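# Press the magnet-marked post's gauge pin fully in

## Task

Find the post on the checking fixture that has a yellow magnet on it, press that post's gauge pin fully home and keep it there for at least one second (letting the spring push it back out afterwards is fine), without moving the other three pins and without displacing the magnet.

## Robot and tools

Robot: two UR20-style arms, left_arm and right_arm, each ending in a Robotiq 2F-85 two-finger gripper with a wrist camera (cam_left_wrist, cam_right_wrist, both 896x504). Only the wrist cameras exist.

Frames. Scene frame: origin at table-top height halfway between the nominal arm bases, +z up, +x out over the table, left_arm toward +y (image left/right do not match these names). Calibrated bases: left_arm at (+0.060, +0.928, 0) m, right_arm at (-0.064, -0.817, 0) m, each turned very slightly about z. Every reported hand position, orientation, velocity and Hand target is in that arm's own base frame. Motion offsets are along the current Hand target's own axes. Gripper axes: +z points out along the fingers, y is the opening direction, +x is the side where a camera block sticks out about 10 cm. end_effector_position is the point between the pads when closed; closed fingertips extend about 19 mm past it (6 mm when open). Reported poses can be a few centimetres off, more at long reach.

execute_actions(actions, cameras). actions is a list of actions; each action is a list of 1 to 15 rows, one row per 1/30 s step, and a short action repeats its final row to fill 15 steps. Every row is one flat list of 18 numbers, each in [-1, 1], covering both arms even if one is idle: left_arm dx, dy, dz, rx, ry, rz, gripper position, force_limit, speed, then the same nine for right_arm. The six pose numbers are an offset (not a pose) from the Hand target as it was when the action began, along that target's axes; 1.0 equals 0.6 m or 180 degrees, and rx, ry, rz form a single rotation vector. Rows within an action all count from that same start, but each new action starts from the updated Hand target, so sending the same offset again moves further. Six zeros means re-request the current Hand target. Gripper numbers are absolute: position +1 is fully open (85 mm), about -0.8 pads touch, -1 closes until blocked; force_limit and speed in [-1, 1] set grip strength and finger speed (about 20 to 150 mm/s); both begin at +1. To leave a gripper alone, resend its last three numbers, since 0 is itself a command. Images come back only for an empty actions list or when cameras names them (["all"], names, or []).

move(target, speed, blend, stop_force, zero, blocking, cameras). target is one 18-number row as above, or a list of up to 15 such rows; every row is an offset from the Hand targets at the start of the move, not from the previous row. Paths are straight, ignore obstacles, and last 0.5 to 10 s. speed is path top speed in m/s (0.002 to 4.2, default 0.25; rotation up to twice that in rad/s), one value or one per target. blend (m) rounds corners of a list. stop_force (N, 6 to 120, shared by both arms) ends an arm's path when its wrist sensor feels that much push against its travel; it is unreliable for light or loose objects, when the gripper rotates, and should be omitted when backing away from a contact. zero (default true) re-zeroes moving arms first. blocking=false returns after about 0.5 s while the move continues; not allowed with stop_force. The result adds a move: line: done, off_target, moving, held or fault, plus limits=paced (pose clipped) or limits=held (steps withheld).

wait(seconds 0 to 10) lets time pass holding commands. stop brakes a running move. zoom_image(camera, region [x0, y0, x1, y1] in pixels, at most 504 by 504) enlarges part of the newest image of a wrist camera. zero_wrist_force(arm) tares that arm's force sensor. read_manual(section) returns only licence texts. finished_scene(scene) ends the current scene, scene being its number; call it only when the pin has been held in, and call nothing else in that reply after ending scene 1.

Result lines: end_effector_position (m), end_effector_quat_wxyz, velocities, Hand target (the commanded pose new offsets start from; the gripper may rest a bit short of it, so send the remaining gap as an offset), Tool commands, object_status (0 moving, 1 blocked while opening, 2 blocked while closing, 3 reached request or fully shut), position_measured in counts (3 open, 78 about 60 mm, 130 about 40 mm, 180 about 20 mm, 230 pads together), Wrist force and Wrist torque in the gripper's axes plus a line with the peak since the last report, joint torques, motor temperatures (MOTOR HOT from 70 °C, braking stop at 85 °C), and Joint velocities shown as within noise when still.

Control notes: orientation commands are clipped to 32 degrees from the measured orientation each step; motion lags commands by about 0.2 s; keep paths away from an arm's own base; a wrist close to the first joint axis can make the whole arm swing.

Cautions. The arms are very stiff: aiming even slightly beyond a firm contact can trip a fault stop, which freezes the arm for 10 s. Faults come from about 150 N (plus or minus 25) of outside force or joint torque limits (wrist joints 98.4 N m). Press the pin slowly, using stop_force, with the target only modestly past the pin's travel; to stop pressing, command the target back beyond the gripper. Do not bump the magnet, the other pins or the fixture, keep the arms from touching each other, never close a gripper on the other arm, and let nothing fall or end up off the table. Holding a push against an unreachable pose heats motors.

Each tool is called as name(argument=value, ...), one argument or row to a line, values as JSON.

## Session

execute_actions(
  actions=[],
)

Scene clock: 0.00 s.
left_arm: end_effector_position=(+0.3071, -0.4220, +0.1602) position_measured=3 object_status=3 end_effector_quat_wxyz=(+0.066, +0.956, -0.074, +0.275) | right_arm: end_effector_position=(+0.4900, -0.3027, +0.2369) position_measured=3 object_status=3 end_effector_quat_wxyz=(+0.548, -0.467, -0.511, -0.471)
Joint positions: left_arm=[-1.763 -1.739 2.857 -2.766 -1.003 1.555] | right_arm=[2.511 -2.074 -2.06 -2.212 2.389 -0.015]
Joint velocities: within noise
Joint torques (N m): no reading
Motor temperatures (°C): left_arm=[24 35 26 38 34 33] | right_arm=[28 35 35 36 33 38]
Wrist force (N): no reading
Wrist torque (N m): no reading
Wrist force, peak (N): no reading
Hand target: left_arm +0.3071, -0.4220, +0.1602; +0.066, +0.956, -0.074, +0.275 | right_arm +0.4900, -0.3027, +0.2369; +0.548, -0.467, -0.511, -0.471
Tool commands: left_gripper/position=+1.0 left_gripper/force_limit=+1.0 left_gripper/speed=+1.0 right_gripper/position=+1.0 right_gripper/force_limit=+1.0 right_gripper/speed=+1.0
camera_calibration:
cam_left_wrist: T_world_to_cam=[[-0.204299, -0.976285, 0.0716159, -0.353754], [-0.955218, 0.182823, -0.232669, 0.427195], [0.214058, -0.115943, -0.969916, 0.170568], [0, 0, 0, 1]] pos_world=[0.299281, -0.40369, 0.290166]
cam_right_wrist: T_world_to_cam=[[0.98966, 0.130322, -0.059914, -0.419077], [-0.0206188, -0.284112, -0.958569, 0.167032], [-0.141945, 0.949893, -0.278487, 0.549542], [0, 0, 0, 1]] pos_world=[0.496192, -0.419935, 0.288044]

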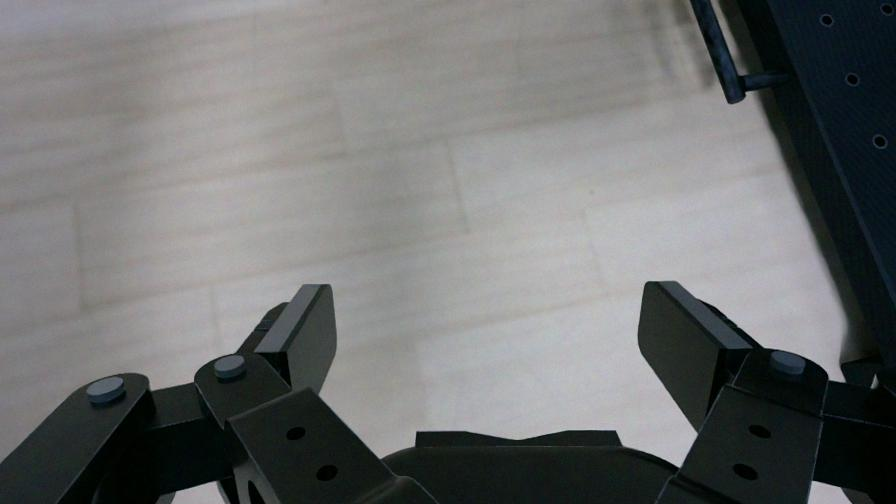

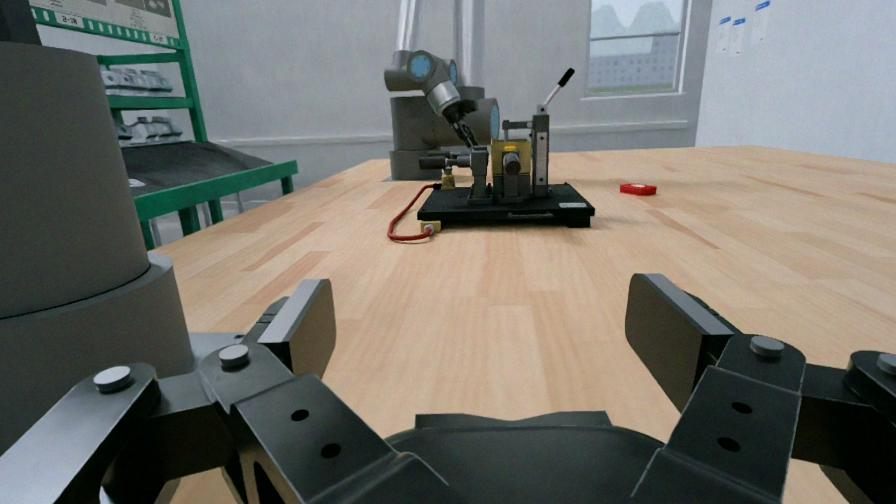

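zoom_image(
  camera="cam_right_wrist",
  region=[390, 100, 610, 240],
)

Scaled by 2.291 from the camera's 896x504 image, which has a finer 1280x720 frame.

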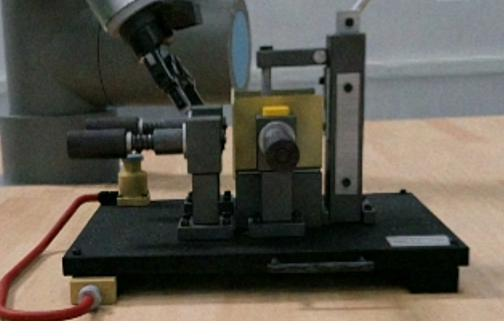

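move(
  target=[0,0,0,0,0,0,1,1,1,-0.011,0.12,0.99,-0.1045,-0.258,0.03,-1,1,-1],
  speed=0.5,
)

move(
  target=[0,0,0,0,0,0,1,1,1,0.264,-0.077,0.25,0,0,0,-1,1,-1],
  cameras=["cam_right_wrist"],
)

Scene clock: 5.93 s.
left_arm: end_effector_position=(+0.3071, -0.4220, +0.1602) position_measured=3 object_status=3 end_effector_quat_wxyz=(+0.066, +0.956, -0.074, +0.275) | right_arm: end_effector_position=(+0.4897, +0.2954, +0.2535) position_measured=231 object_status=0 end_effector_quat_wxyz=(-0.242, +0.717, +0.581, +0.299)
Joint positions: left_arm=[-1.763 -1.739 2.857 -2.766 -1.003 1.555] | right_arm=[3.75 -1.646 -2.784 0.352 2.079 2.558]
Joint torques (N m): left_arm=[2.11 -9.4 -53.27 -10.13 2.85 -0.89] | right_arm=[21 28.33 25.87 16.47 -1.47 6.11]
Wrist force (N): left_arm=[0.0 0.0 0.2] | right_arm=[0.4 1.9 2.0]
Wrist torque (N m): left_arm=[-0.01 -0.01 0.00] | right_arm=[0.90 -0.03 -0.35]
Wrist force, peak (N): left_arm=[0.3 0.3 -0.4] | right_arm=[2.2 4.4 4.6]
Hand target: left_arm +0.3071, -0.4220, +0.1602; +0.066, +0.956, -0.074, +0.275 | right_arm +0.4897, +0.2954, +0.2535; -0.242, +0.717, +0.581, +0.299
Off the commanded pose: left_arm 0.000 m, 0 deg | right_arm 0.000 m, 0 deg.
move: done; limits=paced

Scene clock: 7.40 s.
left_arm: end_effector_position=(+0.3071, -0.4220, +0.1602) position_measured=3 object_status=3 end_effector_quat_wxyz=(+0.066, +0.956, -0.074, +0.275) | right_arm: end_effector_position=(+0.4897, +0.5181, +0.2605) position_measured=231 object_status=3 end_effector_quat_wxyz=(-0.242, +0.717, +0.581, +0.299)
Joint positions: left_arm=[-1.763 -1.739 2.857 -2.766 -1.003 1.555] | right_arm=[4.108 -1.748 -2.664 0.45 1.848 2.856]
Joint torques (N m): left_arm=[-0.12 -12.07 -57.52 -9.39 2.94 -0.36] | right_arm=[25.21 45.81 52.26 16.31 -3.01 4.31]
Wrist force (N): left_arm=[-0.1 0.0 -0.2] | right_arm=[0.8 1.7 1.7]
Wrist torque (N m): left_arm=[0.00 0.02 0.00] | right_arm=[0.86 -0.18 -0.38]
Wrist force, peak (N): left_arm=[0.4 0.1 -0.4] | right_arm=[2.7 0.6 4.3]
Hand target: left_arm +0.3071, -0.4220, +0.1602; +0.066, +0.956, -0.074, +0.275 | right_arm +0.4897, +0.5183, +0.2605; -0.242, +0.717, +0.581, +0.299
Off the commanded pose: left_arm 0.000 m, 0 deg | right_arm 0.000 m, 0 deg.
move: done
camera_calibration:
cam_right_wrist: T_world_to_cam=[[0.97453, -0.222624, -0.0270323, -0.342617], [-0.210939, -0.869037, -0.447525, 0.685975], [0.0761378, 0.441829, -0.893863, 0.0931566], [0, 0, 0, 1]] pos_world=[0.471497, 0.478703, 0.380999]
Images, in order (width x height): cam_right_wrist 896x504.

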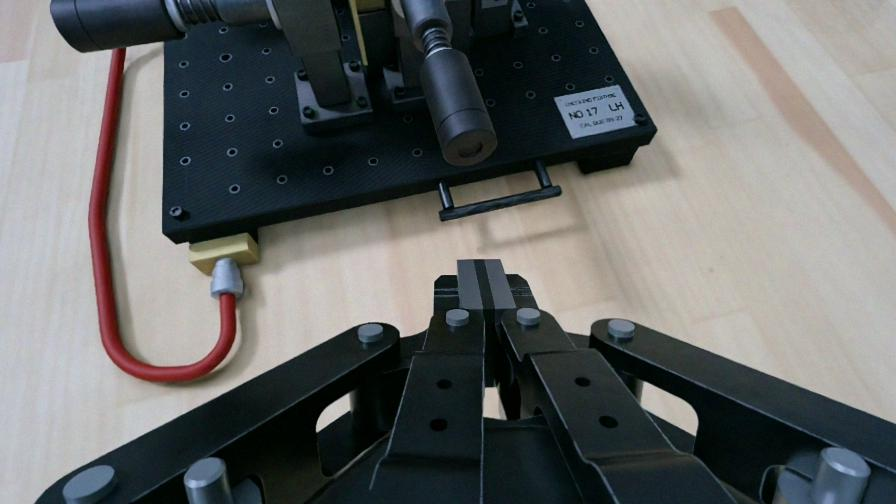

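move(
  target=[0,0,0,0,0,0,1,1,1,0.009,0.014,0.203,0.0471,0,-0.0471,-1,1,-1],
  cameras=["cam_right_wrist"],
)

Scene clock: 10.67 s.
left_arm: end_effector_position=(+0.3071, -0.4220, +0.1602) position_measured=3 object_status=3 end_effector_quat_wxyz=(+0.066, +0.956, -0.074, +0.275) | right_arm: end_effector_position=(+0.5166, +0.6049, +0.1787) position_measured=231 object_status=3 end_effector_quat_wxyz=(-0.272, +0.652, +0.653, +0.272)
Joint positions: left_arm=[-1.763 -1.739 2.857 -2.766 -1.003 1.555] | right_arm=[4.081 -1.971 -2.547 0.49 2.003 2.666]
Joint torques (N m): left_arm=[-0.84 -8.54 -57.05 -10.11 3.13 -0.98] | right_arm=[-21.88 95.8 46.36 7.35 7.06 -8.44]
Wrist force (N): left_arm=[0.1 0.1 -0.3] | right_arm=[0.4 0.4 2.0]
Wrist torque (N m): left_arm=[0.02 0.00 0.00] | right_arm=[0.66 -0.09 0.03]
Wrist force, peak (N): left_arm=[-0.3 0.2 0.1] | right_arm=[0.0 1.7 5.3]
Hand target: left_arm +0.3071, -0.4220, +0.1602; +0.066, +0.956, -0.074, +0.275 | right_arm +0.5167, +0.6050, +0.1786; -0.272, +0.652, +0.653, +0.272
Off the commanded pose: left_arm 0.000 m, 0 deg | right_arm 0.000 m, 0 deg.
move: done
camera_calibration:
cam_right_wrist: T_world_to_cam=[[0.999542, -0.0155313, -0.0259727, -0.490113], [-0.0255183, -0.893916, -0.447507, 0.649719], [-0.016267, 0.447965, -0.893903, 0.0236877], [0, 0, 0, 1]] pos_world=[0.506854, 0.562571, 0.299199]
Images, in order (width x height): cam_right_wrist 896x504.

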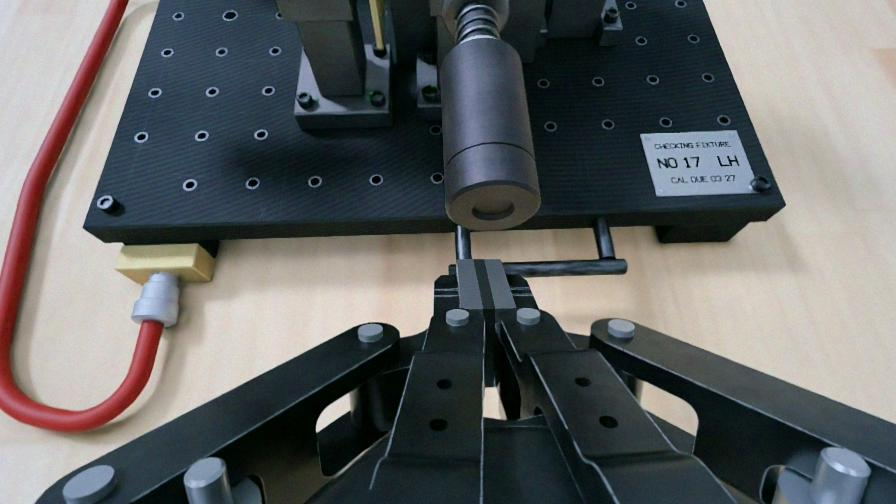

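move(
  target=[
    [0,0,0,0,0,0,1,1,1,0.0141,0.006,0.0141,0,0,0,-1,1,-1],
    [0,0,0,0,0,0,1,1,1,0.0442,0.006,0.0442,0,0,0,-1,1,-1],
    [0,0,0,0,0,0,1,1,1,0.0684,0.006,0.0684,0,0,0,-1,1,-1],
  ],
  speed=[0.06,0.06,0.012],
  stop_force=65,
  cameras=["cam_right_wrist"],
)

wait(
  seconds=0.6,
)

Scene clock: 13.40 s.
left_arm: end_effector_position=(+0.3071, -0.4220, +0.1602) position_measured=3 object_status=3 end_effector_quat_wxyz=(+0.066, +0.956, -0.074, +0.275) | right_arm: end_effector_position=(+0.5202, +0.6504, +0.1788) position_measured=231 object_status=3 end_effector_quat_wxyz=(-0.272, +0.652, +0.653, +0.272)
Joint positions: left_arm=[-1.763 -1.739 2.857 -2.766 -1.003 1.555] | right_arm=[4.119 -1.988 -2.502 0.475 1.979 2.697]
Joint torques (N m): left_arm=[-4.73 -17.3 -53.48 -9.81 3.6 -1.37] | right_arm=[16.63 131.38 62.14 20.98 12.04 -6.96]
Wrist force (N): left_arm=[0.0 -0.1 -0.1] | right_arm=[-38.8 0.7 -49.2]
Wrist torque (N m): left_arm=[-0.02 0.00 0.00] | right_arm=[1.02 -0.20 -0.38]
Wrist force, peak (N): left_arm=[0.5 0.1 -0.3] | right_arm=[-59.2 -3.9 -98.0]
Hand target: left_arm +0.3071, -0.4220, +0.1602; +0.066, +0.956, -0.074, +0.275 | right_arm +0.5202, +0.6504, +0.1788; -0.272, +0.652, +0.653, +0.272 (not the last commanded pose)
Off the commanded pose: left_arm 0.000 m, 0 deg | right_arm 0.013 m, 0 deg.
move: contact (right_arm); path passed 2 of 3 targets
camera_calibration:
cam_right_wrist: T_world_to_cam=[[0.999543, -0.0154021, -0.026018, -0.493068], [-0.0254209, -0.89398, -0.447386, 0.690481], [-0.0163689, 0.447843, -0.893962, 0.00359774], [0, 0, 0, 1]] pos_world=[0.510454, 0.608071, 0.299299]
Images, in order (width x height): cam_right_wrist 896x504.

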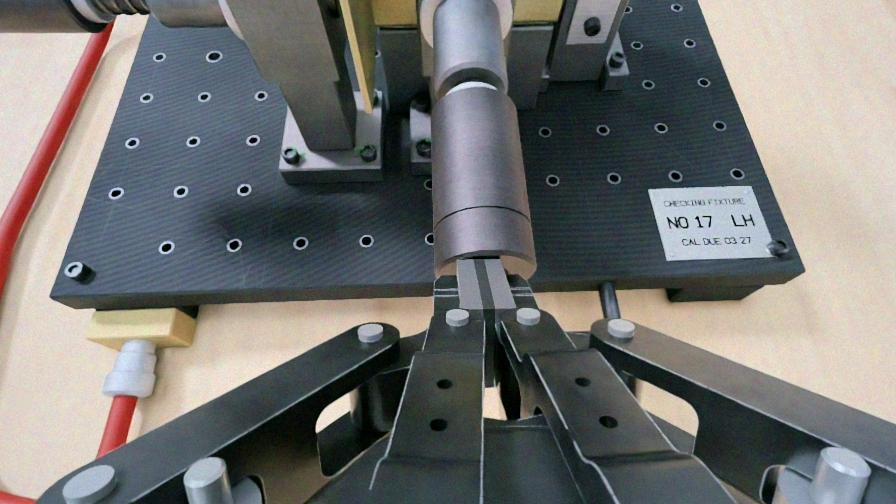

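Scene clock: 14.00 s.
left_arm: end_effector_position=(+0.3071, -0.4220, +0.1602) position_measured=3 object_status=3 end_effector_quat_wxyz=(+0.066, +0.956, -0.074, +0.275) | right_arm: end_effector_position=(+0.5202, +0.6504, +0.1788) position_measured=231 object_status=3 end_effector_quat_wxyz=(-0.272, +0.652, +0.653, +0.272)
Joint positions: left_arm=[-1.763 -1.739 2.857 -2.766 -1.003 1.555] | right_arm=[4.119 -1.988 -2.502 0.475 1.979 2.697]
Joint torques (N m): left_arm=[2.36 -12.03 -53.76 -10.14 3.45 -0.96] | right_arm=[11.15 138.47 59.77 21.03 11.91 -7.85]
Wrist force (N): left_arm=[0.1 0.0 0.0] | right_arm=[-38.7 1.0 -44.6]
Wrist torque (N m): left_arm=[0.01 -0.01 0.00] | right_arm=[0.96 -0.23 -0.38]
Wrist force, peak (N): left_arm=[0.4 -0.1 0.0] | right_arm=[-38.7 1.0 -49.2]
Hand target: left_arm +0.3071, -0.4220, +0.1602; +0.066, +0.956, -0.074, +0.275 | right_arm +0.5202, +0.6504, +0.1788; -0.272, +0.652, +0.653, +0.272 (not the last commanded pose)
Tool commands: left_gripper/position=+1.0 left_gripper/force_limit=+1.0 left_gripper/speed=+1.0 right_gripper/position=-1.0 right_gripper/force_limit=+1.0 right_gripper/speed=-1.0
Off the commanded pose: left_arm 0.000 m, 0 deg | right_arm 0.013 m, 0 deg.
wait: 0.60 s; at rest by 0.17 s

move(
  target=[0,0,0,0,0,0,1,1,1,-0.06,0,-0.06,0,0,0,-1,1,-1],
  speed=0.12,
)

finished_scene(
  scene=3,
)

Scene clock: 15.00 s.
left_arm: end_effector_position=(+0.3071, -0.4220, +0.1602) position_measured=3 object_status=3 end_effector_quat_wxyz=(+0.066, +0.956, -0.074, +0.275) | right_arm: end_effector_position=(+0.5203, +0.5997, +0.1786) position_measured=231 object_status=3 end_effector_quat_wxyz=(-0.272, +0.652, +0.653, +0.272)
Joint positions: left_arm=[-1.763 -1.739 2.857 -2.766 -1.003 1.555] | right_arm=[4.071 -1.971 -2.547 0.486 2.01 2.657]
Joint torques (N m): left_arm=[-1.18 -11.32 -56.93 -9.33 3.03 -1.02] | right_arm=[-17.3 125.07 18.78 16.44 6.92 -6.29]
Wrist force (N): left_arm=[-0.2 -0.1 0.1] | right_arm=[0.1 0.0 1.9]
Wrist torque (N m): left_arm=[-0.02 0.04 0.00] | right_arm=[0.58 -0.03 0.02]
Wrist force, peak (N): left_arm=[0.3 0.3 0.0] | right_arm=[-38.3 1.4 -44.8]
Hand target: left_arm +0.3071, -0.4220, +0.1602; +0.066, +0.956, -0.074, +0.275 | right_arm +0.5203, +0.5995, +0.1786; -0.272, +0.652, +0.653, +0.272
Off the commanded pose: left_arm 0.000 m, 0 deg | right_arm 0.000 m, 0 deg.
move: done

The scene is finished: the task was done.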